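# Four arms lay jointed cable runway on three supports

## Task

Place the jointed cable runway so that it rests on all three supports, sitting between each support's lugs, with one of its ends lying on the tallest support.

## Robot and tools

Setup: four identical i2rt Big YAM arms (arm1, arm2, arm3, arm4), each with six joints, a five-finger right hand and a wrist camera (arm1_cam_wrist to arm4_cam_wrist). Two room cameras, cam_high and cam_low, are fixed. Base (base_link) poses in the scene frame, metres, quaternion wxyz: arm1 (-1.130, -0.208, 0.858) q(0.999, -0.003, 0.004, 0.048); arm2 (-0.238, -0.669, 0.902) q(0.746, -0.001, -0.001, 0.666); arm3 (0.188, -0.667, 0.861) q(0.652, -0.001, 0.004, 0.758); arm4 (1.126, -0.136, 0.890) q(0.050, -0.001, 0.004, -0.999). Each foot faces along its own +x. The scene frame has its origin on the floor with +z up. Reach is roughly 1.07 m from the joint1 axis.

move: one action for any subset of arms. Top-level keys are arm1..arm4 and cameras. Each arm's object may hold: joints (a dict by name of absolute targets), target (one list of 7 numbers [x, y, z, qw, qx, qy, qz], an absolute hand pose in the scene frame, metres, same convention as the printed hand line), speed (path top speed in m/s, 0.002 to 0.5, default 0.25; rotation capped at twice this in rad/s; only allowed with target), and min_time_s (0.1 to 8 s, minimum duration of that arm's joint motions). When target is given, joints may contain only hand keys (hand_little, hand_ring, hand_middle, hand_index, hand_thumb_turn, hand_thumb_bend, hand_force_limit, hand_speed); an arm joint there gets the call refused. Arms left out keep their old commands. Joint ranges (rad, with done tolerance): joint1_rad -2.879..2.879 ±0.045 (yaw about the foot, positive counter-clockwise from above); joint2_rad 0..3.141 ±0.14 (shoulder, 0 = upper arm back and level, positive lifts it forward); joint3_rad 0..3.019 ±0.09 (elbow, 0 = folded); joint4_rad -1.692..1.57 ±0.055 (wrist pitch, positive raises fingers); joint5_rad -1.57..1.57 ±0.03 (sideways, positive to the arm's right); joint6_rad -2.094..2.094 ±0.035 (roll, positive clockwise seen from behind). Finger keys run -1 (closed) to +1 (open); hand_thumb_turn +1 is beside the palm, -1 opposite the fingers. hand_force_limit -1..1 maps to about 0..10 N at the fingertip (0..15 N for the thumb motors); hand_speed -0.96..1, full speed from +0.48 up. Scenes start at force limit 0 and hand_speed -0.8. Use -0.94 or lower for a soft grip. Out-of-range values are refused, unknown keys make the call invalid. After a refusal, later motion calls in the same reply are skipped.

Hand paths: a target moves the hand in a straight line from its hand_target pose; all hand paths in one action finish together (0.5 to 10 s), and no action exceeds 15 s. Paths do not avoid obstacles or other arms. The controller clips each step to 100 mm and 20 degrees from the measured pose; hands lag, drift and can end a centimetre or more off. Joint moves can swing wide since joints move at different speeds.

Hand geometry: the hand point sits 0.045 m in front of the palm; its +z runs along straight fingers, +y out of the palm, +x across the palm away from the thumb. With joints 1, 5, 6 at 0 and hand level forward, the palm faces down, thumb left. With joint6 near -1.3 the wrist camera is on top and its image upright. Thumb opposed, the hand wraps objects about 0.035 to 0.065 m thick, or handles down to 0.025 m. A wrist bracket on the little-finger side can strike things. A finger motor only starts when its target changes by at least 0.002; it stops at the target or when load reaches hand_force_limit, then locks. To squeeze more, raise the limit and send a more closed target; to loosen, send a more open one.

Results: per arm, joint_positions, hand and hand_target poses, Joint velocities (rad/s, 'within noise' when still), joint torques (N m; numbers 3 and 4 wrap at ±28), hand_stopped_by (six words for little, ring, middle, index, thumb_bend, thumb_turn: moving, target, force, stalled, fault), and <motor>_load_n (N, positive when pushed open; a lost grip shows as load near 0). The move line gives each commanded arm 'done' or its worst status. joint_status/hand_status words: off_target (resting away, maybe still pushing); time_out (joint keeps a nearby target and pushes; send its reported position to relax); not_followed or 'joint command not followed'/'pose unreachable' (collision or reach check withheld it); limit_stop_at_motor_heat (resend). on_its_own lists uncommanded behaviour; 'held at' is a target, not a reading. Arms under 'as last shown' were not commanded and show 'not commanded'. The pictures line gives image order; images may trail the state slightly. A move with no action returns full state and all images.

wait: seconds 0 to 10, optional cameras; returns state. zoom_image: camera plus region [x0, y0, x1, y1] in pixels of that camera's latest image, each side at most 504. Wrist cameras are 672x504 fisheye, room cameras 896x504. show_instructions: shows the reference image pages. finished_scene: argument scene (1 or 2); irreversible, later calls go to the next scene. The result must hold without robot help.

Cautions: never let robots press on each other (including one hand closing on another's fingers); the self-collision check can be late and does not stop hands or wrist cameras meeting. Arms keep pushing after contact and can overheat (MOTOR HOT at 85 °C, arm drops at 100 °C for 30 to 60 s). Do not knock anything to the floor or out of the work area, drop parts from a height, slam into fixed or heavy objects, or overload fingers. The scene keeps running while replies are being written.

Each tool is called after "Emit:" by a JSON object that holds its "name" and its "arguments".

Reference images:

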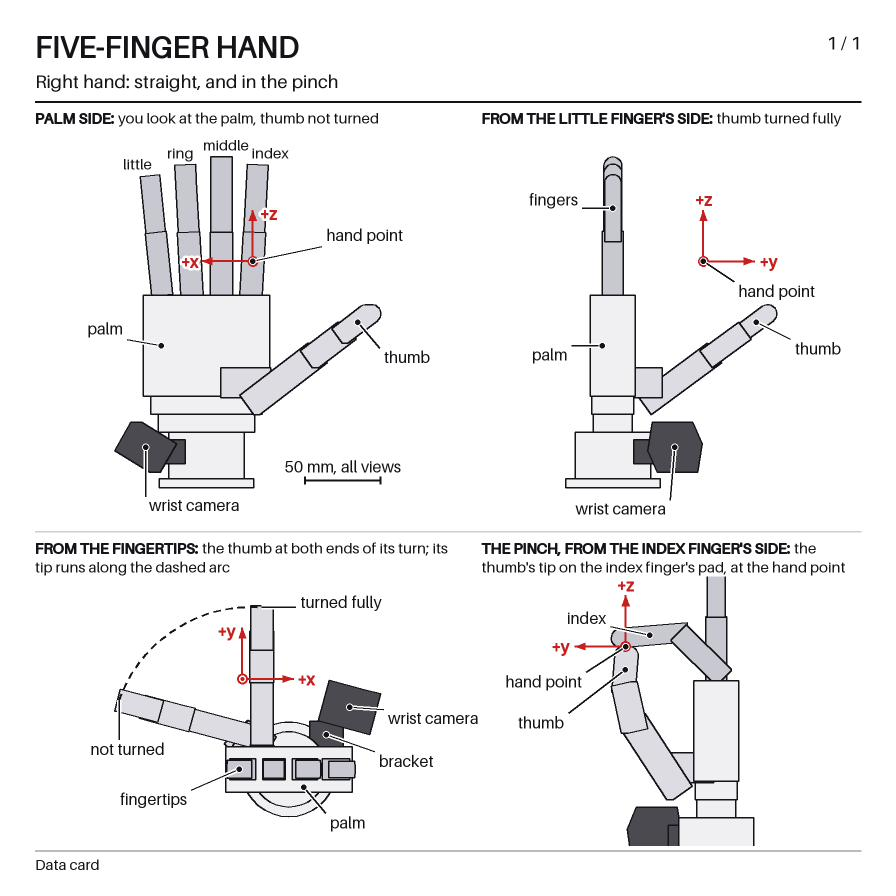

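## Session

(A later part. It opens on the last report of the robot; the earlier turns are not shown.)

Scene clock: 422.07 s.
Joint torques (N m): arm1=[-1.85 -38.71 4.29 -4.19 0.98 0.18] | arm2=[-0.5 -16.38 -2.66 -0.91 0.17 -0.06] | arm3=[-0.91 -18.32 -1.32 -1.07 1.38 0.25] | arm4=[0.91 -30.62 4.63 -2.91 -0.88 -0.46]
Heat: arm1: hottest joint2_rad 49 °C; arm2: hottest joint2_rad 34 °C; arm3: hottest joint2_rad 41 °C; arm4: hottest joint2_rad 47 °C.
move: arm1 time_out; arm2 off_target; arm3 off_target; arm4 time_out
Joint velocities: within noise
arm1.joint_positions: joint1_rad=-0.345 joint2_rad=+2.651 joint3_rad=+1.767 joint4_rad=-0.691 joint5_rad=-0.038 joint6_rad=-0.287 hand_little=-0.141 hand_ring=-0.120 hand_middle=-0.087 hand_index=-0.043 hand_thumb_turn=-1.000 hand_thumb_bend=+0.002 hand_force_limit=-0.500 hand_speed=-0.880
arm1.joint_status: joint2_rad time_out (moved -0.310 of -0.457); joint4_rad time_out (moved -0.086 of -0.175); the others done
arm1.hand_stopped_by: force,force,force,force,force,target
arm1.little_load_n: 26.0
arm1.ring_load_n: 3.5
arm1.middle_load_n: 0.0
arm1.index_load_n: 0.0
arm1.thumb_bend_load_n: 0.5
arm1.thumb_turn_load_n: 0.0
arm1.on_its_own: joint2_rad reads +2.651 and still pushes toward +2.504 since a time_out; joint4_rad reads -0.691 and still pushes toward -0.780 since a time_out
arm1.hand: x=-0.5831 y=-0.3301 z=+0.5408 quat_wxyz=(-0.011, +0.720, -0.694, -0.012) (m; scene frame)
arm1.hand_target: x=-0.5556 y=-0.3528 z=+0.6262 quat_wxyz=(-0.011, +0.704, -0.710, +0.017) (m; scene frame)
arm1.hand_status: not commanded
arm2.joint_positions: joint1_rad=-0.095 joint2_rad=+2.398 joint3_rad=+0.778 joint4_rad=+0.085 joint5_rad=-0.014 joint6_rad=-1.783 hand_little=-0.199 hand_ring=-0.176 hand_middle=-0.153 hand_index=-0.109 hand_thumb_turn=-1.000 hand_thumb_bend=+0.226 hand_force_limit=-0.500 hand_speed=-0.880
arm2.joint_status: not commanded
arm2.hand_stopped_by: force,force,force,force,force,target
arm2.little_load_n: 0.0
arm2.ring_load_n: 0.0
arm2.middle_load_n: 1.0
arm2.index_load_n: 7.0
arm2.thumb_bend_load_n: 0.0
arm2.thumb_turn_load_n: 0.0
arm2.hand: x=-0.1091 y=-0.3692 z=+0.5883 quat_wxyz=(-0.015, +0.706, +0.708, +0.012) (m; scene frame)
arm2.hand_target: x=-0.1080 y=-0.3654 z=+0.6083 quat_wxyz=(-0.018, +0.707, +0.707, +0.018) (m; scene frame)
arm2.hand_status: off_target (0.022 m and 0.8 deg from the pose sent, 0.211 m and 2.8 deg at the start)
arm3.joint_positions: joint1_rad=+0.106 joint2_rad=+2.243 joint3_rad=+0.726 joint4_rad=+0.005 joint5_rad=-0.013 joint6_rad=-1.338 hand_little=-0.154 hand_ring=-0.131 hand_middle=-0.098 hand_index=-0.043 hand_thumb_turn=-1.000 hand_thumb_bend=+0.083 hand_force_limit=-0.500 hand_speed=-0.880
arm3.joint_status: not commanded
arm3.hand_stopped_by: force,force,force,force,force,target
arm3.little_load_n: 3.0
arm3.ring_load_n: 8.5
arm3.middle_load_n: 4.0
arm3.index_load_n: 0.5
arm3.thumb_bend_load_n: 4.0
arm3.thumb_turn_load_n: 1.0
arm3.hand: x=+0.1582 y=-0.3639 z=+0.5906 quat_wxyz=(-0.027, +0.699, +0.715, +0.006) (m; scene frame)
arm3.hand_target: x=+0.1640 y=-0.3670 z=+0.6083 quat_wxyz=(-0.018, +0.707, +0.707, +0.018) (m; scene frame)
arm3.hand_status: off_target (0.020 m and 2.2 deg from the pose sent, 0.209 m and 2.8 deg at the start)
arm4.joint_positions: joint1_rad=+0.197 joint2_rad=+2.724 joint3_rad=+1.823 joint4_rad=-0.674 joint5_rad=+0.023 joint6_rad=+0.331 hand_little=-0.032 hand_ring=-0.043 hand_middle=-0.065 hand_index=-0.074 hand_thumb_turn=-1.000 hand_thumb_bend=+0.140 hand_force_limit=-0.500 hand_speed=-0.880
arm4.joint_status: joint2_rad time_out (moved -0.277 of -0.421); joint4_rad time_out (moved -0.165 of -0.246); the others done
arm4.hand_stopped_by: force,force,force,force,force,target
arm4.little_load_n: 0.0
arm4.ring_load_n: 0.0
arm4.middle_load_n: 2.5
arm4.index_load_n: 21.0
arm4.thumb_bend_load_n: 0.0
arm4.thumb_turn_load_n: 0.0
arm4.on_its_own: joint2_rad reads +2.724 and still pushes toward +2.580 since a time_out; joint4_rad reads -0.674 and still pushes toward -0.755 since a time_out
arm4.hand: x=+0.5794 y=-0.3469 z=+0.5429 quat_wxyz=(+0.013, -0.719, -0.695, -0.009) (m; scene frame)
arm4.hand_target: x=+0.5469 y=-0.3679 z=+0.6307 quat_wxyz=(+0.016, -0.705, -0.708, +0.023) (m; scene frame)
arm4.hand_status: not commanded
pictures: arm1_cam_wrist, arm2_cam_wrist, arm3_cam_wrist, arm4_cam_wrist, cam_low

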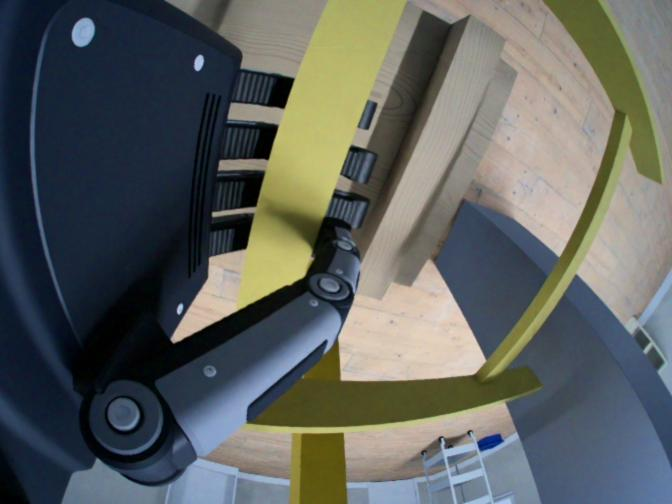

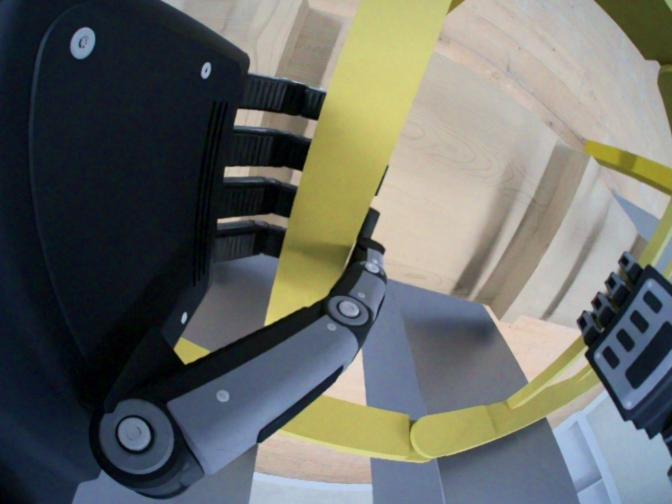

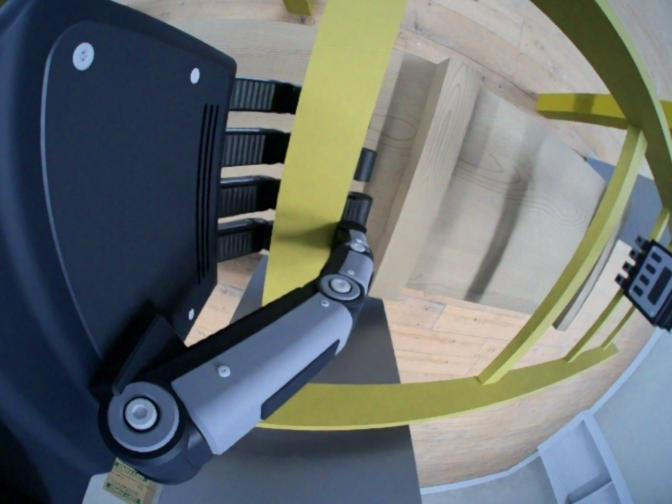

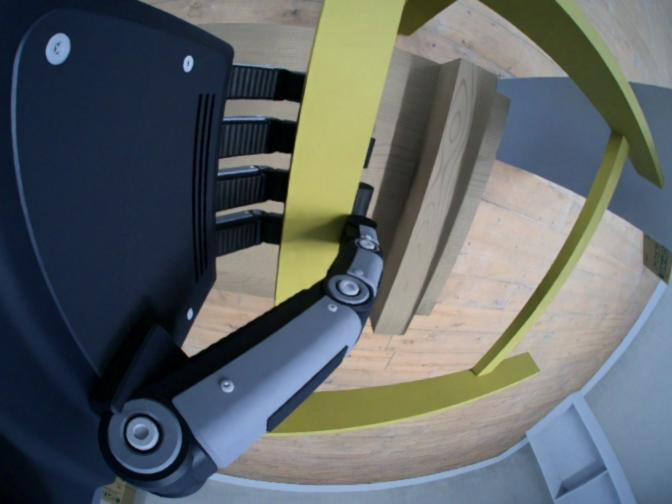

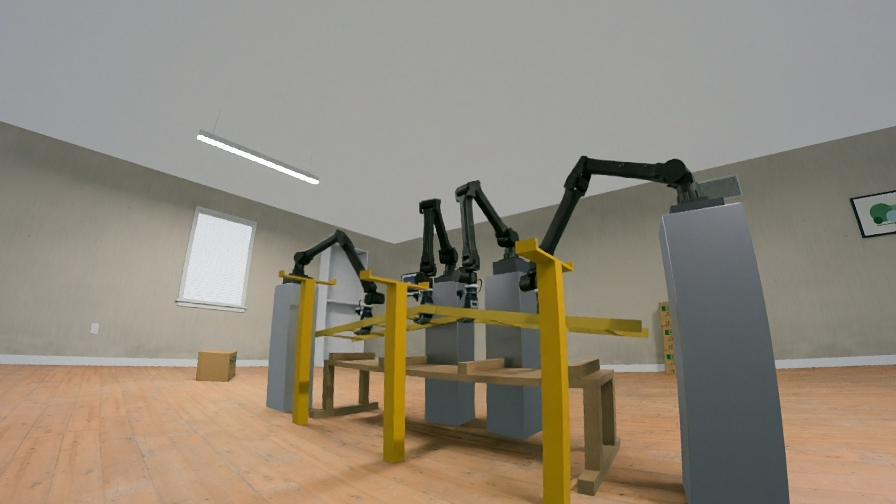

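Emit:
{"name": "move", "arguments": {"arm1": {"joints":{"joint1_rad":-0.41,"joint2_rad":2.218,"joint3_rad":1.686,"joint4_rad":-0.98,"joint5_rad":0.01,"joint6_rad":-0.275},"min_time_s":2.6}, "arm2": {"target":[-0.108,-0.388,0.722,-0.010,0.7071,0.7071,0.010],"speed":0.045}, "arm3": {"target":[0.162,-0.390,0.722,-0.010,0.7071,0.7071,0.010],"speed":0.045}, "arm4": {"joints":{"joint1_rad":0.243,"joint2_rad":2.274,"joint3_rad":1.713,"joint4_rad":-0.95,"joint5_rad":-0.02,"joint6_rad":0.31},"min_time_s":2.6}, "cameras": ["arm1_cam_wrist","arm2_cam_wrist","arm4_cam_wrist","cam_low"]}}

Scene clock: 476.47 s.
Joint torques (N m): arm1=[-1.61 -40.23 6.52 -4.52 1.01 0.27] | arm2=[-0.44 -13.16 0.02 -0.92 0.34 -0.02] | arm3=[-0.09 -14.97 2.13 -1.43 1.14 0.32] | arm4=[1.2 -31.85 6.61 -3.29 -0.95 -0.54]
Heat: arm1: hottest joint2_rad 60 °C; arm2: hottest joint2_rad 34 °C; arm3: hottest joint2_rad 42 °C; arm4: hottest joint2_rad 51 °C.
move: arm1 time_out; arm2 off_target; arm3 off_target; arm4 time_out
Joint velocities: within noise
arm1.joint_positions: joint1_rad=-0.388 joint2_rad=+2.387 joint3_rad=+1.680 joint4_rad=-0.884 joint5_rad=-0.019 joint6_rad=-0.309 hand_little=-0.141 hand_ring=-0.120 hand_middle=-0.087 hand_index=-0.043 hand_thumb_turn=-1.000 hand_thumb_bend=+0.002 hand_force_limit=-0.500 hand_speed=-0.880
arm1.joint_status: joint2_rad time_out (moved -0.264 of -0.433); joint4_rad time_out (moved -0.193 of -0.289); the others done
arm1.hand_stopped_by: force,force,force,force,force,target
arm1.little_load_n: 22.0
arm1.ring_load_n: 5.5
arm1.middle_load_n: 0.0
arm1.index_load_n: 0.0
arm1.thumb_bend_load_n: 2.5
arm1.thumb_turn_load_n: 1.0
arm1.on_its_own: joint2_rad reads +2.387 and still pushes toward +2.218 since a time_out; joint4_rad reads -0.884 and still pushes toward -0.980 since a time_out
arm1.hand: x=-0.5889 y=-0.3580 z=+0.6805 quat_wxyz=(+0.001, +0.713, -0.702, -0.014) (m; scene frame)
arm1.hand_target: x=-0.5730 y=-0.3786 z=+0.7810 quat_wxyz=(-0.005, +0.693, -0.721, +0.028) (m; scene frame)
arm1.hand_status: not commanded
arm2.joint_positions: joint1_rad=-0.104 joint2_rad=+1.998 joint3_rad=+0.617 joint4_rad=-0.181 joint5_rad=-0.014 joint6_rad=-1.797 hand_little=-0.199 hand_ring=-0.176 hand_middle=-0.153 hand_index=-0.109 hand_thumb_turn=-1.000 hand_thumb_bend=+0.226 hand_force_limit=-0.500 hand_speed=-0.880
arm2.joint_status: not commanded
arm2.hand_stopped_by: force,force,force,force,force,target
arm2.little_load_n: 0.0
arm2.ring_load_n: 0.0
arm2.middle_load_n: 1.0
arm2.index_load_n: 6.5
arm2.thumb_bend_load_n: 0.0
arm2.thumb_turn_load_n: 0.0
arm2.hand: x=-0.1111 y=-0.3914 z=+0.7052 quat_wxyz=(-0.007, +0.704, +0.710, +0.001) (m; scene frame)
arm2.hand_target: x=-0.1081 y=-0.3883 z=+0.7207 quat_wxyz=(-0.010, +0.707, +0.707, +0.010) (m; scene frame)
arm2.hand_status: off_target (0.017 m and 1.1 deg from the pose sent, 0.135 m and 0.6 deg at the start)
arm3.joint_positions: joint1_rad=+0.125 joint2_rad=+1.837 joint3_rad=+0.611 joint4_rad=-0.306 joint5_rad=-0.012 joint6_rad=-1.321 hand_little=-0.154 hand_ring=-0.131 hand_middle=-0.098 hand_index=-0.043 hand_thumb_turn=-1.000 hand_thumb_bend=+0.083 hand_force_limit=-0.500 hand_speed=-0.880
arm3.joint_status: not commanded
arm3.hand_stopped_by: force,force,force,force,force,target
arm3.little_load_n: 3.5
arm3.ring_load_n: 5.0
arm3.middle_load_n: 2.0
arm3.index_load_n: 1.5
arm3.thumb_bend_load_n: 2.0
arm3.thumb_turn_load_n: 0.5
arm3.hand: x=+0.1582 y=-0.3844 z=+0.7068 quat_wxyz=(-0.018, +0.698, +0.716, +0.000) (m; scene frame)
arm3.hand_target: x=+0.1621 y=-0.3899 z=+0.7205 quat_wxyz=(-0.010, +0.707, +0.707, +0.010) (m; scene frame)
arm3.hand_status: off_target (0.017 m and 2.0 deg from the pose sent, 0.134 m and 2.4 deg at the start)
arm4.joint_positions: joint1_rad=+0.229 joint2_rad=+2.439 joint3_rad=+1.705 joint4_rad=-0.860 joint5_rad=+0.004 joint6_rad=+0.342 hand_little=-0.032 hand_ring=-0.043 hand_middle=-0.065 hand_index=-0.074 hand_thumb_turn=-1.000 hand_thumb_bend=+0.140 hand_force_limit=-0.500 hand_speed=-0.880
arm4.joint_status: joint2_rad time_out (moved -0.285 of -0.450); joint4_rad time_out (moved -0.187 of -0.276); the others done
arm4.hand_stopped_by: force,force,force,force,force,target
arm4.little_load_n: 0.0
arm4.ring_load_n: 0.0
arm4.middle_load_n: 3.5
arm4.index_load_n: 18.0
arm4.thumb_bend_load_n: 0.0
arm4.thumb_turn_load_n: 0.0
arm4.on_its_own: joint2_rad reads +2.439 and still pushes toward +2.274 since a time_out; joint4_rad reads -0.860 and still pushes toward -0.950 since a time_out
arm4.hand: x=+0.5870 y=-0.3693 z=+0.6898 quat_wxyz=(+0.000, -0.712, -0.702, -0.013) (m; scene frame)
arm4.hand_target: x=+0.5686 y=-0.3891 z=+0.7922 quat_wxyz=(+0.008, -0.694, -0.719, +0.029) (m; scene frame)
arm4.hand_status: not commanded
pictures: arm1_cam_wrist, arm2_cam_wrist, arm4_cam_wrist, cam_low

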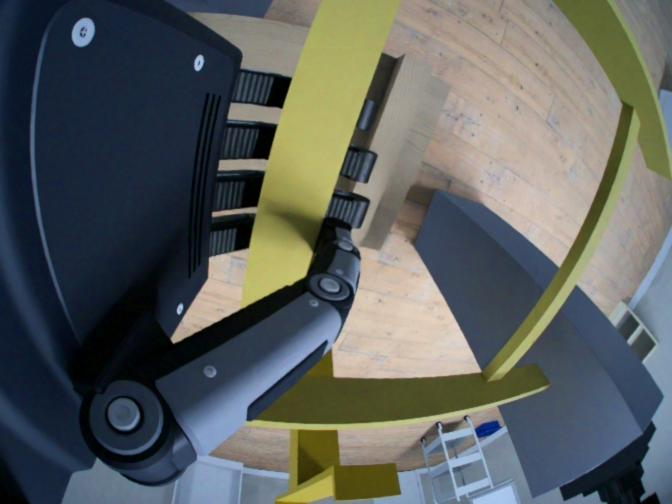

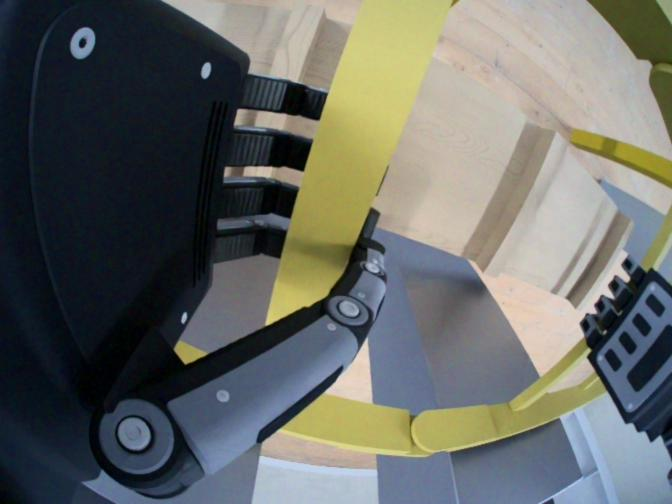

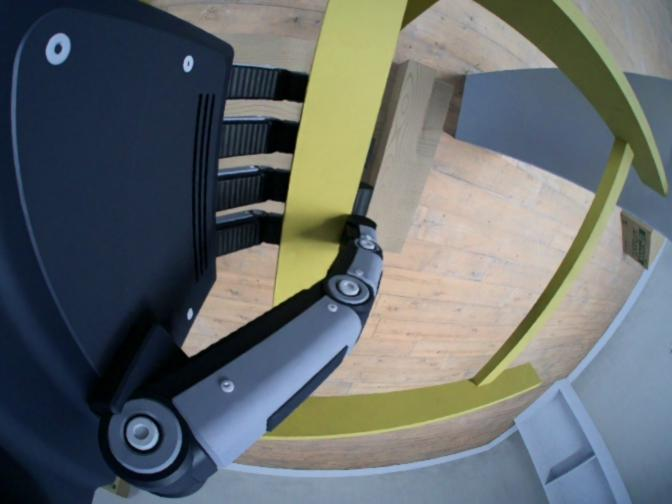

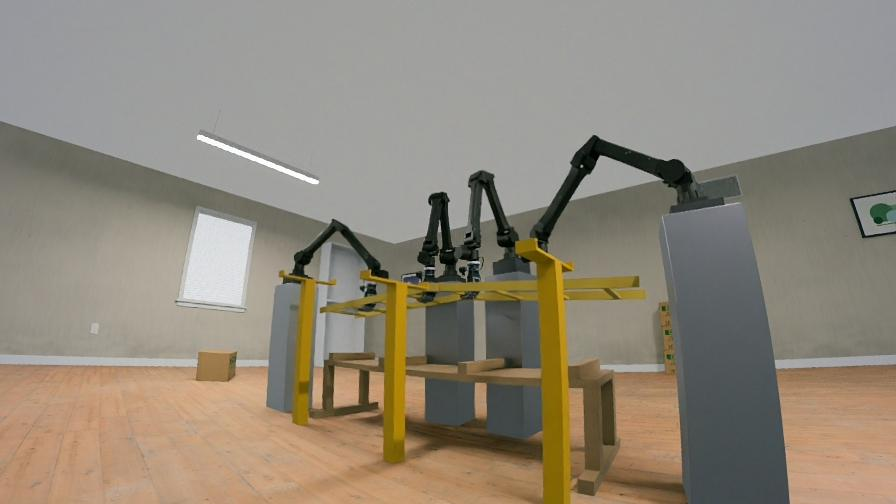

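Emit:
{"name": "move", "arguments": {"arm1": {"joints":{"joint1_rad":-0.41,"joint2_rad":1.957,"joint3_rad":1.755,"joint4_rad":-1.30,"joint5_rad":0.01,"joint6_rad":-0.265},"min_time_s":2.8}, "arm2": {"target":[-0.108,-0.388,0.890,-0.010,0.7071,0.7071,0.010],"speed":0.065}, "arm3": {"target":[0.162,-0.390,0.892,-0.006,0.7071,0.7071,0.006],"speed":0.065}, "arm4": {"joints":{"joint1_rad":0.243,"joint2_rad":1.98,"joint3_rad":1.77,"joint4_rad":-1.29,"joint5_rad":-0.02,"joint6_rad":0.31},"min_time_s":2.8}, "cameras": ["arm1_cam_wrist","arm2_cam_wrist","arm3_cam_wrist","arm4_cam_wrist","cam_low"]}}

Scene clock: 514.90 s.
Joint torques (N m): arm1=[-0.91 -39.71 11.73 -6.53 0.71 0.43] | arm2=[-0.5 -10.34 6.75 -2.11 0.25 0.07] | arm3=[-0.67 -10.81 10.81 -2.78 0.92 0.22] | arm4=[0.67 -31.15 12.94 -5.2 -0.76 -0.71]
Heat: arm1: hottest joint2_rad 54 °C; arm2: hottest joint2_rad 35 °C; arm3: hottest joint2_rad 41 °C; arm4: hottest joint2_rad 54 °C.
move: arm1 time_out; arm2 off_target; arm3 off_target; arm4 time_out
Joint velocities: within noise
arm1.joint_positions: joint1_rad=-0.395 joint2_rad=+2.129 joint3_rad=+1.698 joint4_rad=-1.156 joint5_rad=-0.010 joint6_rad=-0.313 hand_little=-0.141 hand_ring=-0.120 hand_middle=-0.087 hand_index=-0.043 hand_thumb_turn=-1.000 hand_thumb_bend=+0.001 hand_force_limit=-0.500 hand_speed=-0.880
arm1.joint_status: joint2_rad time_out (moved -0.258 of -0.430); joint4_rad time_out (moved -0.272 of -0.416); joint6_rad time_out (moved -0.004 of +0.044); the others done
arm1.hand_stopped_by: force,force,force,force,force,target
arm1.little_load_n: 14.5
arm1.ring_load_n: 3.0
arm1.middle_load_n: 1.0
arm1.index_load_n: 0.0
arm1.thumb_bend_load_n: -0.5
arm1.thumb_turn_load_n: 0.0
arm1.on_its_own: joint2_rad reads +2.129 and still pushes toward +1.957 since a time_out; joint4_rad reads -1.156 and still pushes toward -1.300 since a time_out; joint6_rad reads -0.313 and still pushes toward -0.265 since a time_out
arm1.hand: x=-0.5957 y=-0.3605 z=+0.8439 quat_wxyz=(+0.004, +0.712, -0.702, -0.010) (m; scene frame)
arm1.hand_target: x=-0.5992 y=-0.3681 z=+0.9621 quat_wxyz=(-0.008, +0.689, -0.724, +0.033) (m; scene frame)
arm1.hand_status: not commanded
arm2.joint_positions: joint1_rad=-0.108 joint2_rad=+1.464 joint3_rad=+0.633 joint4_rad=-0.744 joint5_rad=-0.012 joint6_rad=-1.809 hand_little=-0.199 hand_ring=-0.176 hand_middle=-0.153 hand_index=-0.109 hand_thumb_turn=-1.000 hand_thumb_bend=+0.226 hand_force_limit=-0.500 hand_speed=-0.880
arm2.joint_status: not commanded
arm2.hand_stopped_by: force,force,force,force,force,target
arm2.little_load_n: 0.5
arm2.ring_load_n: 0.0
arm2.middle_load_n: 1.0
arm2.index_load_n: 6.0
arm2.thumb_bend_load_n: 1.0
arm2.thumb_turn_load_n: 0.0
arm2.hand: x=-0.1121 y=-0.4008 z=+0.8658 quat_wxyz=(-0.003, +0.701, +0.713, -0.004) (m; scene frame)
arm2.hand_target: x=-0.1079 y=-0.3885 z=+0.8885 quat_wxyz=(-0.010, +0.707, +0.707, +0.010) (m; scene frame)
arm2.hand_status: off_target (0.028 m and 2.0 deg from the pose sent, 0.185 m and 1.1 deg at the start)
arm3.joint_positions: joint1_rad=+0.130 joint2_rad=+1.366 joint3_rad=+0.694 joint4_rad=-0.876 joint5_rad=-0.010 joint6_rad=-1.311 hand_little=-0.155 hand_ring=-0.132 hand_middle=-0.098 hand_index=-0.043 hand_thumb_turn=-1.000 hand_thumb_bend=+0.083 hand_force_limit=-0.500 hand_speed=-0.880
arm3.joint_status: not commanded
arm3.hand_stopped_by: force,force,force,force,force,target
arm3.little_load_n: 0.0
arm3.ring_load_n: 0.0
arm3.middle_load_n: 3.0
arm3.index_load_n: 2.5
arm3.thumb_bend_load_n: 0.5
arm3.thumb_turn_load_n: 0.0
arm3.hand: x=+0.1601 y=-0.3932 z=+0.8666 quat_wxyz=(-0.011, +0.700, +0.714, -0.003) (m; scene frame)
arm3.hand_target: x=+0.1621 y=-0.3899 z=+0.8901 quat_wxyz=(-0.007, +0.707, +0.707, +0.006) (m; scene frame)
arm3.hand_status: off_target (0.026 m and 1.6 deg from the pose sent, 0.185 m and 2.1 deg at the start)
arm4.joint_positions: joint1_rad=+0.235 joint2_rad=+2.149 joint3_rad=+1.705 joint4_rad=-1.150 joint5_rad=+0.000 joint6_rad=+0.359 hand_little=-0.032 hand_ring=-0.043 hand_middle=-0.065 hand_index=-0.074 hand_thumb_turn=-1.000 hand_thumb_bend=+0.140 hand_force_limit=-0.500 hand_speed=-0.880
arm4.joint_status: joint2_rad time_out (moved -0.290 of -0.459); joint4_rad time_out (moved -0.290 of -0.430); joint6_rad time_out (moved +0.016 of -0.032); the others done
arm4.hand_stopped_by: force,force,force,force,force,target
arm4.little_load_n: 0.5
arm4.ring_load_n: 0.0
arm4.middle_load_n: 3.5
arm4.index_load_n: 13.5
arm4.thumb_bend_load_n: 0.0
arm4.thumb_turn_load_n: 0.0
arm4.on_its_own: joint2_rad reads +2.149 and still pushes toward +1.980 since a time_out; joint4_rad reads -1.150 and still pushes toward -1.290 since a time_out; joint6_rad reads +0.359 and still pushes toward +0.310 since a time_out
arm4.hand: x=+0.5959 y=-0.3733 z=+0.8688 quat_wxyz=(-0.002, -0.715, -0.699, -0.013) (m; scene frame)
arm4.hand_target: x=+0.5979 y=-0.3804 z=+0.9909 quat_wxyz=(+0.010, -0.694, -0.719, +0.034) (m; scene frame)
arm4.hand_status: not commanded
pictures: arm1_cam_wrist, arm2_cam_wrist, arm3_cam_wrist, arm4_cam_wrist, cam_low

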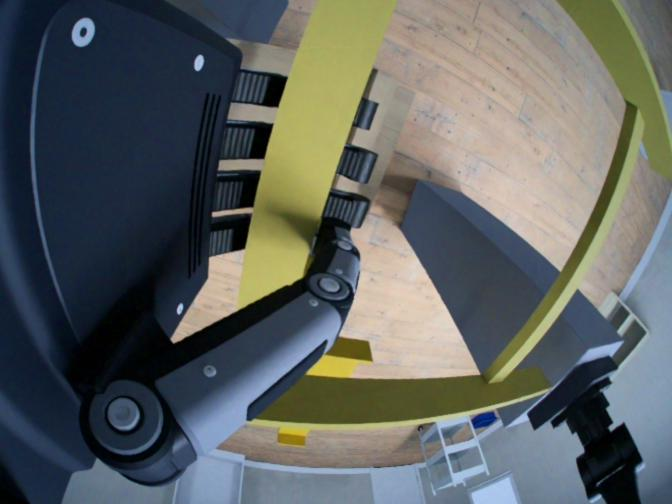

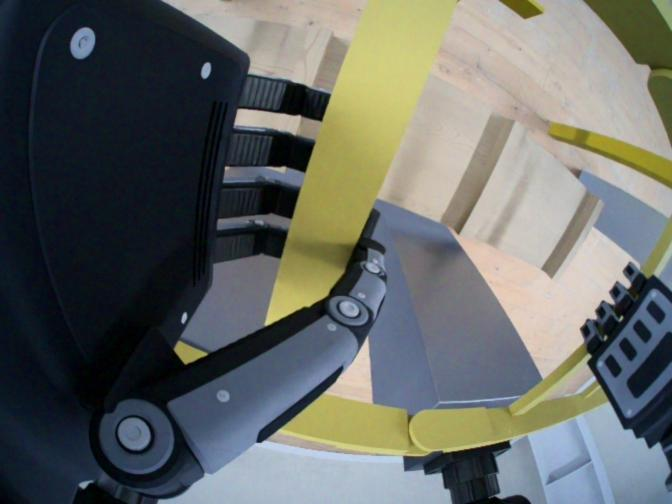

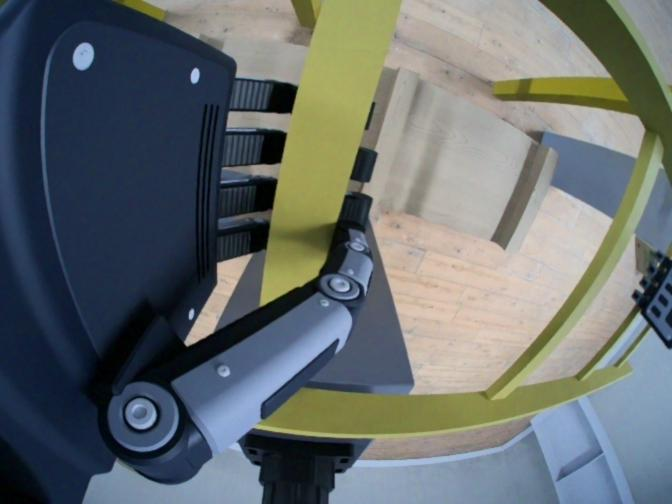

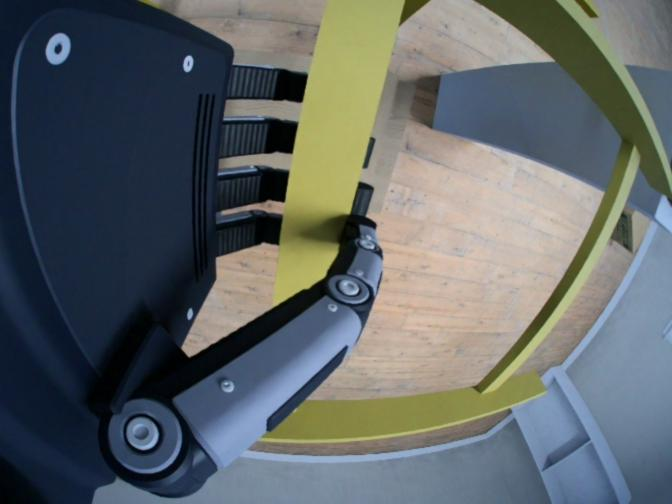

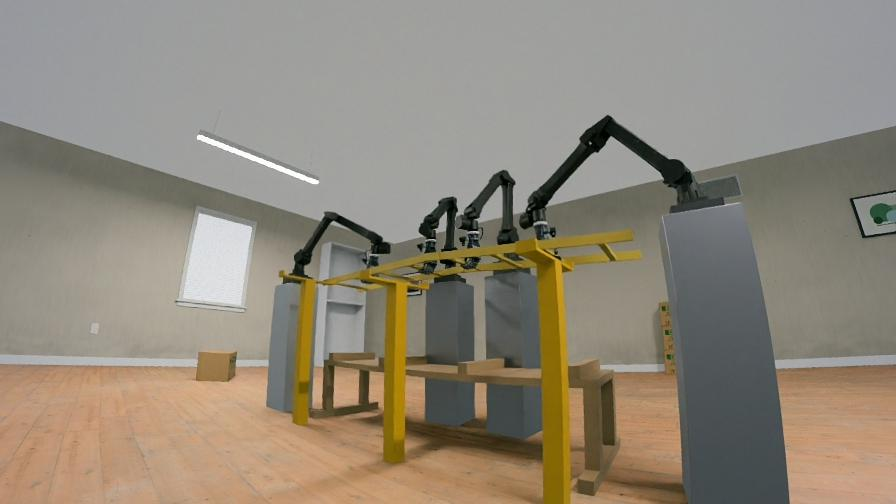

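Emit:
{"name": "zoom_image", "arguments": {"camera": "cam_low", "region": [260, 220, 460, 320]}}

Scaled by 2.520.

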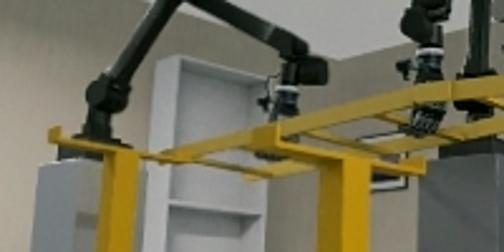

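Emit:
{"name": "move", "arguments": {"arm1": {"joints":{"joint1_rad":-0.412,"joint2_rad":1.906,"joint3_rad":1.754,"joint4_rad":-1.336,"joint5_rad":0.005,"joint6_rad":-0.265},"min_time_s":1.3}, "arm2": {"target":[-0.120,-0.380,0.925,-0.015,0.7071,0.7071,0.015],"speed":0.03}, "arm3": {"target":[0.150,-0.383,0.932,-0.012,0.7071,0.7071,0.012],"speed":0.03}, "arm4": {"joints":{"joint1_rad":0.24,"joint2_rad":1.919,"joint3_rad":1.844,"joint4_rad":-1.41,"joint5_rad":-0.02,"joint6_rad":0.31},"min_time_s":1.3}, "cameras": ["arm1_cam_wrist","arm2_cam_wrist","arm4_cam_wrist","cam_low"]}}

Emit:
{"name": "zoom_image", "arguments": {"camera": "cam_low", "region": [260, 220, 460, 320]}}

Scene clock: 575.43 s.
Joint torques (N m): arm1=[-1.49 -39.3 11.84 -6.02 0.63 0.44] | arm2=[0.56 -10.17 8.29 -1.98 0.23 0.29] | arm3=[0.09 -11.34 12.49 -2.63 0.62 0.25] | arm4=[0.38 -32.15 14.5 -5.57 -0.76 -0.71]
Heat: arm1: hottest joint2_rad 56 °C; arm2: hottest joint3_rad 34 °C; arm3: hottest joint2_rad 39 °C; arm4: hottest joint2_rad 57 °C.
move: arm1 time_out; arm2 off_target; arm3 off_target; arm4 time_out
Joint velocities: within noise
arm1.joint_positions: joint1_rad=-0.396 joint2_rad=+2.085 joint3_rad=+1.698 joint4_rad=-1.201 joint5_rad=-0.013 joint6_rad=-0.313 hand_little=-0.141 hand_ring=-0.120 hand_middle=-0.087 hand_index=-0.043 hand_thumb_turn=-1.000 hand_thumb_bend=+0.001 hand_force_limit=-0.500 hand_speed=-0.880
arm1.joint_status: joint2_rad time_out (moved -0.045 of -0.223); joint4_rad time_out (moved -0.045 of -0.180); joint6_rad time_out (moved +0.000 of +0.048); the others done
arm1.hand_stopped_by: force,force,force,force,force,target
arm1.little_load_n: 13.0
arm1.ring_load_n: 3.5
arm1.middle_load_n: 1.0
arm1.index_load_n: 0.5
arm1.thumb_bend_load_n: 0.0
arm1.thumb_turn_load_n: 0.0
arm1.on_its_own: joint2_rad reads +2.085 and still pushes toward +1.906 since a time_out; joint4_rad reads -1.201 and still pushes toward -1.336 since a time_out; joint6_rad reads -0.313 and still pushes toward -0.265 since a time_out
arm1.hand: x=-0.6015 y=-0.3583 z=+0.8710 quat_wxyz=(+0.003, +0.711, -0.703, -0.011) (m; scene frame)
arm1.hand_target: x=-0.6083 y=-0.3650 z=+0.9901 quat_wxyz=(-0.013, +0.688, -0.725, +0.037) (m; scene frame)
arm1.hand_status: not commanded
arm2.joint_positions: joint1_rad=-0.089 joint2_rad=+1.397 joint3_rad=+0.667 joint4_rad=-0.849 joint5_rad=-0.015 joint6_rad=-1.789 hand_little=-0.199 hand_ring=-0.176 hand_middle=-0.153 hand_index=-0.109 hand_thumb_turn=-1.000 hand_thumb_bend=+0.226 hand_force_limit=-0.500 hand_speed=-0.880
arm2.joint_status: not commanded
arm2.hand_stopped_by: force,force,force,force,force,target
arm2.little_load_n: 0.0
arm2.ring_load_n: 0.0
arm2.middle_load_n: 1.0
arm2.index_load_n: 6.5
arm2.thumb_bend_load_n: 0.5
arm2.thumb_turn_load_n: 0.5
arm2.hand: x=-0.1184 y=-0.3994 z=+0.8939 quat_wxyz=(-0.003, +0.702, +0.713, -0.007) (m; scene frame)
arm2.hand_target: x=-0.1196 y=-0.3808 z=+0.9229 quat_wxyz=(-0.016, +0.707, +0.707, +0.015) (m; scene frame)
arm2.hand_status: off_target (0.037 m and 3.0 deg from the pose sent, 0.063 m and 2.7 deg at the start)
arm3.joint_positions: joint1_rad=+0.151 joint2_rad=+1.321 joint3_rad=+0.755 joint4_rad=-0.993 joint5_rad=+0.001 joint6_rad=-1.282 hand_little=-0.155 hand_ring=-0.132 hand_middle=-0.098 hand_index=-0.043 hand_thumb_turn=-1.000 hand_thumb_bend=+0.082 hand_force_limit=-0.500 hand_speed=-0.880
arm3.joint_status: not commanded
arm3.hand_stopped_by: force,force,force,force,force,target
arm3.little_load_n: 0.0
arm3.ring_load_n: 0.0
arm3.middle_load_n: 2.5
arm3.index_load_n: 3.0
arm3.thumb_bend_load_n: 0.0
arm3.thumb_turn_load_n: 0.0
arm3.hand: x=+0.1546 y=-0.3918 z=+0.8995 quat_wxyz=(-0.003, +0.703, +0.711, -0.001) (m; scene frame)
arm3.hand_target: x=+0.1504 y=-0.3834 z=+0.9296 quat_wxyz=(-0.013, +0.707, +0.707, +0.012) (m; scene frame)
arm3.hand_status: off_target (0.034 m and 1.9 deg from the pose sent, 0.067 m and 2.0 deg at the start)
arm4.joint_positions: joint1_rad=+0.235 joint2_rad=+2.102 joint3_rad=+1.766 joint4_rad=-1.261 joint5_rad=+0.000 joint6_rad=+0.359 hand_little=-0.032 hand_ring=-0.043 hand_middle=-0.065 hand_index=-0.074 hand_thumb_turn=-1.000 hand_thumb_bend=+0.140 hand_force_limit=-0.500 hand_speed=-0.880
arm4.joint_status: joint2_rad time_out (moved -0.048 of -0.230); joint4_rad time_out (moved -0.111 of -0.260); joint6_rad time_out (moved +0.000 of -0.049); the others done
arm4.hand_stopped_by: force,force,force,force,force,target
arm4.little_load_n: 0.0
arm4.ring_load_n: 0.0
arm4.middle_load_n: 4.5
arm4.index_load_n: 11.5
arm4.thumb_bend_load_n: 0.0
arm4.thumb_turn_load_n: 0.0
arm4.on_its_own: joint2_rad reads +2.102 and still pushes toward +1.919 since a time_out; joint4_rad reads -1.261 and still pushes toward -1.410 since a time_out; joint6_rad reads +0.359 and still pushes toward +0.310 since a time_out
arm4.hand: x=+0.5947 y=-0.3742 z=+0.9194 quat_wxyz=(-0.002, -0.715, -0.699, -0.014) (m; scene frame)
arm4.hand_target: x=+0.6054 y=-0.3764 z=+1.0538 quat_wxyz=(+0.014, -0.695, -0.718, +0.041) (m; scene frame)
arm4.hand_status: not commanded
pictures: arm1_cam_wrist, arm2_cam_wrist, arm4_cam_wrist, cam_low

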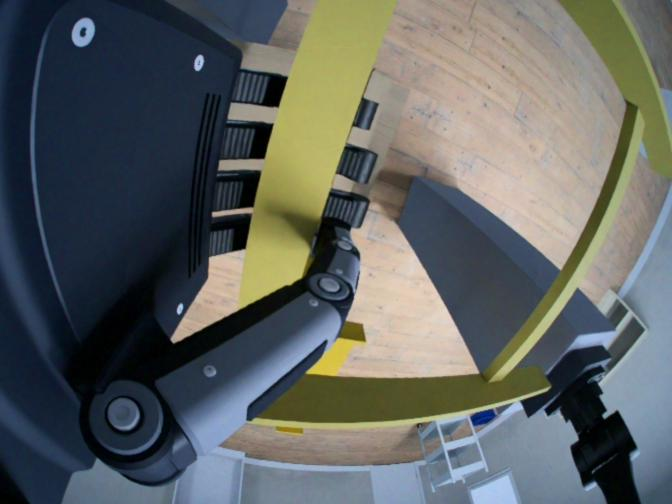

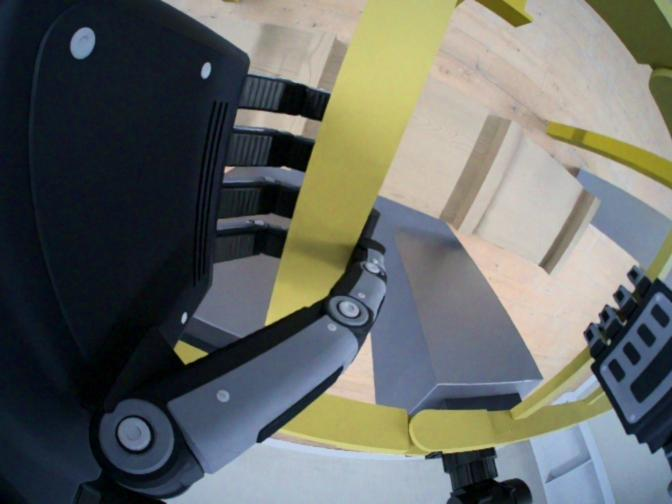

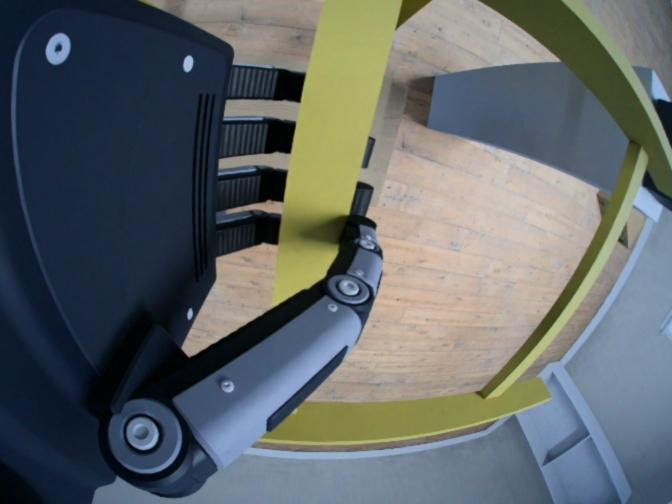

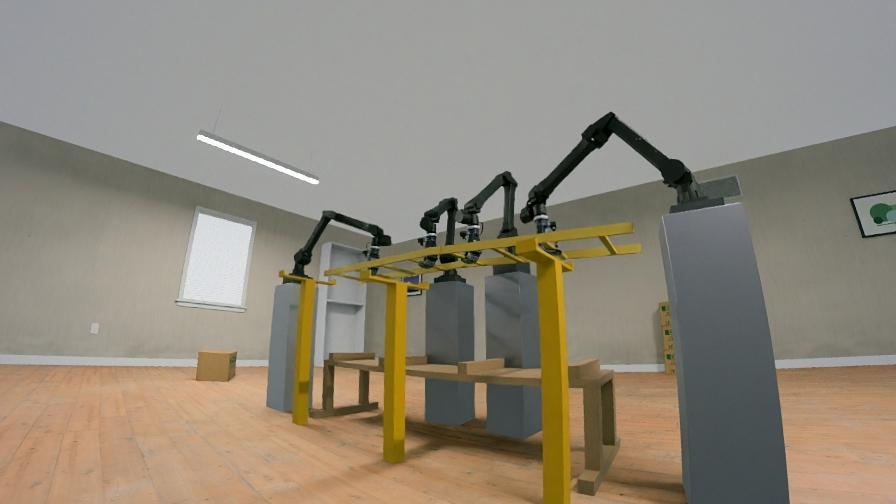

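Scaled by 2.520.

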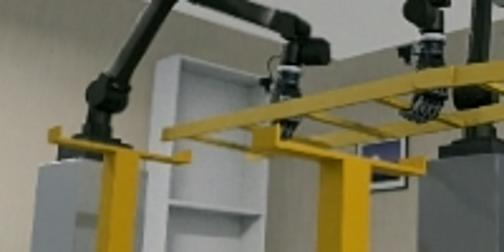

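Emit:
{"name": "move", "arguments": {"arm1": {"joints":{"joint1_rad":-0.15,"joint2_rad":1.844,"joint3_rad":1.65,"joint4_rad":-1.293,"joint5_rad":0.005,"joint6_rad":-0.05},"min_time_s":2.8}, "arm2": {"target":[-0.120,-0.250,0.928,-0.015,0.7071,0.7071,0.015],"speed":0.046}, "arm3": {"target":[0.150,-0.250,0.935,-0.015,0.7071,0.7071,0.015],"speed":0.046}, "arm4": {"joints":{"joint1_rad":0.0,"joint2_rad":1.837,"joint3_rad":1.711,"joint4_rad":-1.34,"joint5_rad":-0.01,"joint6_rad":0.09},"min_time_s":2.8}, "cameras": ["arm1_cam_wrist","arm2_cam_wrist","arm4_cam_wrist","cam_low"]}}

Scene clock: 625.87 s.
Joint torques (N m): arm1=[1.61 -39.3 8.77 -3.66 0.12 0.42] | arm2=[-0.62 -13.27 8.92 -1.72 0.65 0.16] | arm3=[-1.26 -15.62 13.33 -1.99 0.07 0.02] | arm4=[-2.14 -32.15 9.99 -2.91 -0.22 -0.87]
Heat: arm1: hottest joint2_rad 62 °C; arm2: hottest joint3_rad 36 °C; arm3: hottest joint2_rad 38 °C; arm4: hottest joint2_rad 66 °C.
move: arm1 time_out; arm2 off_target; arm3 off_target; arm4 time_out
Joint velocities: within noise
arm1.joint_positions: joint1_rad=-0.170 joint2_rad=+2.031 joint3_rad=+1.628 joint4_rad=-1.217 joint5_rad=+0.000 joint6_rad=-0.096 hand_little=-0.141 hand_ring=-0.120 hand_middle=-0.087 hand_index=-0.043 hand_thumb_turn=-1.000 hand_thumb_bend=+0.001 hand_force_limit=-0.500 hand_speed=-0.880
arm1.joint_status: joint2_rad time_out (moved -0.053 of -0.241); joint4_rad time_out (moved -0.016 of -0.092); joint6_rad time_out (moved +0.216 of +0.263); the others done
arm1.hand_stopped_by: force,force,force,force,force,target
arm1.little_load_n: 19.0
arm1.ring_load_n: 4.0
arm1.middle_load_n: 0.0
arm1.index_load_n: 0.0
arm1.thumb_bend_load_n: 0.0
arm1.thumb_turn_load_n: 0.0
arm1.on_its_own: joint2_rad reads +2.031 and still pushes toward +1.844 since a time_out; joint4_rad reads -1.217 and still pushes toward -1.293 since a time_out; joint6_rad reads -0.096 and still pushes toward -0.050 since a time_out
arm1.hand: x=-0.6034 y=-0.2228 z=+0.8793 quat_wxyz=(+0.020, +0.715, -0.699, -0.019) (m; scene frame)
arm1.hand_target: x=-0.6037 y=-0.2097 z=+0.9848 quat_wxyz=(-0.022, +0.705, -0.708, +0.032) (m; scene frame)
arm1.hand_status: not commanded
arm2.joint_positions: joint1_rad=-0.022 joint2_rad=+1.680 joint3_rad=+1.018 joint4_rad=-0.911 joint5_rad=-0.022 joint6_rad=-1.720 hand_little=-0.199 hand_ring=-0.176 hand_middle=-0.153 hand_index=-0.109 hand_thumb_turn=-1.000 hand_thumb_bend=+0.226 hand_force_limit=-0.500 hand_speed=-0.880
arm2.joint_status: not commanded
arm2.hand_stopped_by: force,force,force,force,force,target
arm2.little_load_n: 0.0
arm2.ring_load_n: 0.0
arm2.middle_load_n: 1.5
arm2.index_load_n: 5.0
arm2.thumb_bend_load_n: 1.5
arm2.thumb_turn_load_n: 0.0
arm2.hand: x=-0.1227 y=-0.2717 z=+0.8977 quat_wxyz=(-0.007, +0.702, +0.712, -0.006) (m; scene frame)
arm2.hand_target: x=-0.1202 y=-0.2511 z=+0.9276 quat_wxyz=(-0.016, +0.707, +0.707, +0.015) (m; scene frame)
arm2.hand_status: off_target (0.037 m and 2.7 deg from the pose sent, 0.153 m and 3.0 deg at the start)
arm3.joint_positions: joint1_rad=+0.081 joint2_rad=+1.618 joint3_rad=+1.094 joint4_rad=-1.030 joint5_rad=+0.014 joint6_rad=-1.354 hand_little=-0.155 hand_ring=-0.132 hand_middle=-0.098 hand_index=-0.043 hand_thumb_turn=-1.000 hand_thumb_bend=+0.082 hand_force_limit=-0.500 hand_speed=-0.880
arm3.joint_status: not commanded
arm3.hand_stopped_by: force,force,force,force,force,target
arm3.little_load_n: 0.0
arm3.ring_load_n: 1.0
arm3.middle_load_n: 2.0
arm3.index_load_n: 1.0
arm3.thumb_bend_load_n: -0.5
arm3.thumb_turn_load_n: 0.0
arm3.hand: x=+0.1506 y=-0.2652 z=+0.9041 quat_wxyz=(-0.002, +0.702, +0.712, +0.007) (m; scene frame)
arm3.hand_target: x=+0.1503 y=-0.2510 z=+0.9344 quat_wxyz=(-0.016, +0.707, +0.707, +0.016) (m; scene frame)
arm3.hand_status: off_target (0.034 m and 2.0 deg from the pose sent, 0.146 m and 2.3 deg at the start)
arm4.joint_positions: joint1_rad=+0.025 joint2_rad=+2.030 joint3_rad=+1.684 joint4_rad=-1.260 joint5_rad=-0.004 joint6_rad=+0.153 hand_little=-0.032 hand_ring=-0.043 hand_middle=-0.065 hand_index=-0.074 hand_thumb_turn=-1.000 hand_thumb_bend=+0.140 hand_force_limit=-0.500 hand_speed=-0.880
arm4.joint_status: joint2_rad time_out (moved -0.071 of -0.265); joint4_rad time_out (moved +0.001 of -0.079); joint6_rad time_out (moved -0.206 of -0.269); the others done
arm4.hand_stopped_by: force,force,force,force,force,target
arm4.little_load_n: 0.5
arm4.ring_load_n: 0.0
arm4.middle_load_n: 3.5
arm4.index_load_n: 12.5
arm4.thumb_bend_load_n: 0.0
arm4.thumb_turn_load_n: 0.0
arm4.on_its_own: joint2_rad reads +2.030 and still pushes toward +1.837 since a time_out; joint4_rad reads -1.260 and still pushes toward -1.340 since a time_out; joint6_rad reads +0.153 and still pushes toward +0.090 since a time_out
arm4.hand: x=+0.5899 y=-0.2446 z=+0.9346 quat_wxyz=(-0.009, -0.717, -0.697, -0.015) (m; scene frame)
arm4.hand_target: x=+0.5959 y=-0.2288 z=+1.0483 quat_wxyz=(+0.033, -0.702, -0.710, +0.042) (m; scene frame)
arm4.hand_status: not commanded
pictures: arm1_cam_wrist, arm2_cam_wrist, arm4_cam_wrist, cam_low

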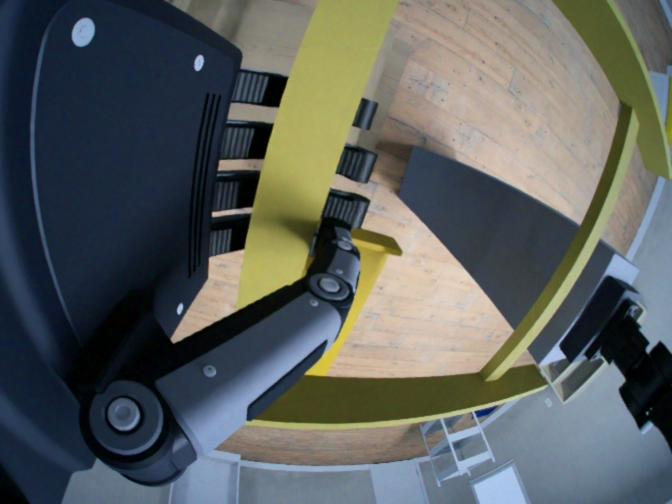

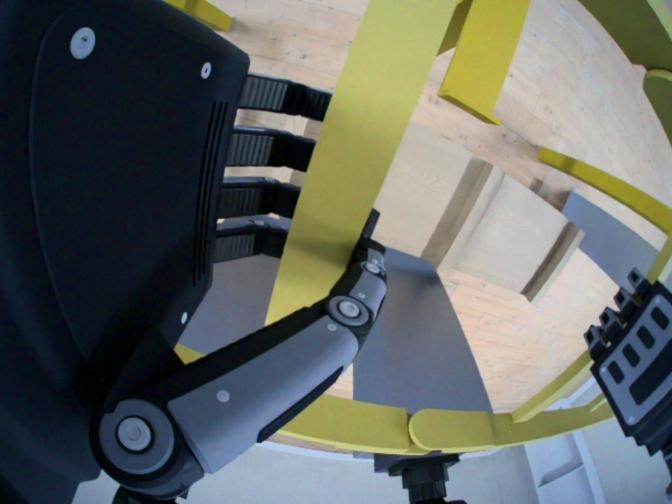

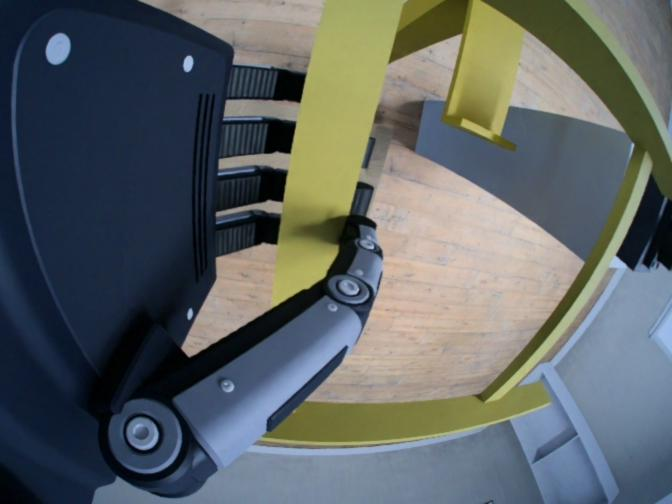

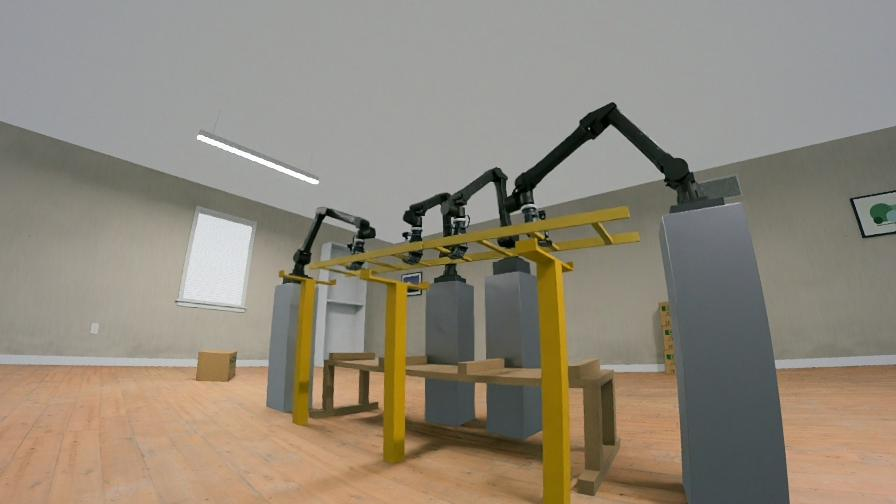

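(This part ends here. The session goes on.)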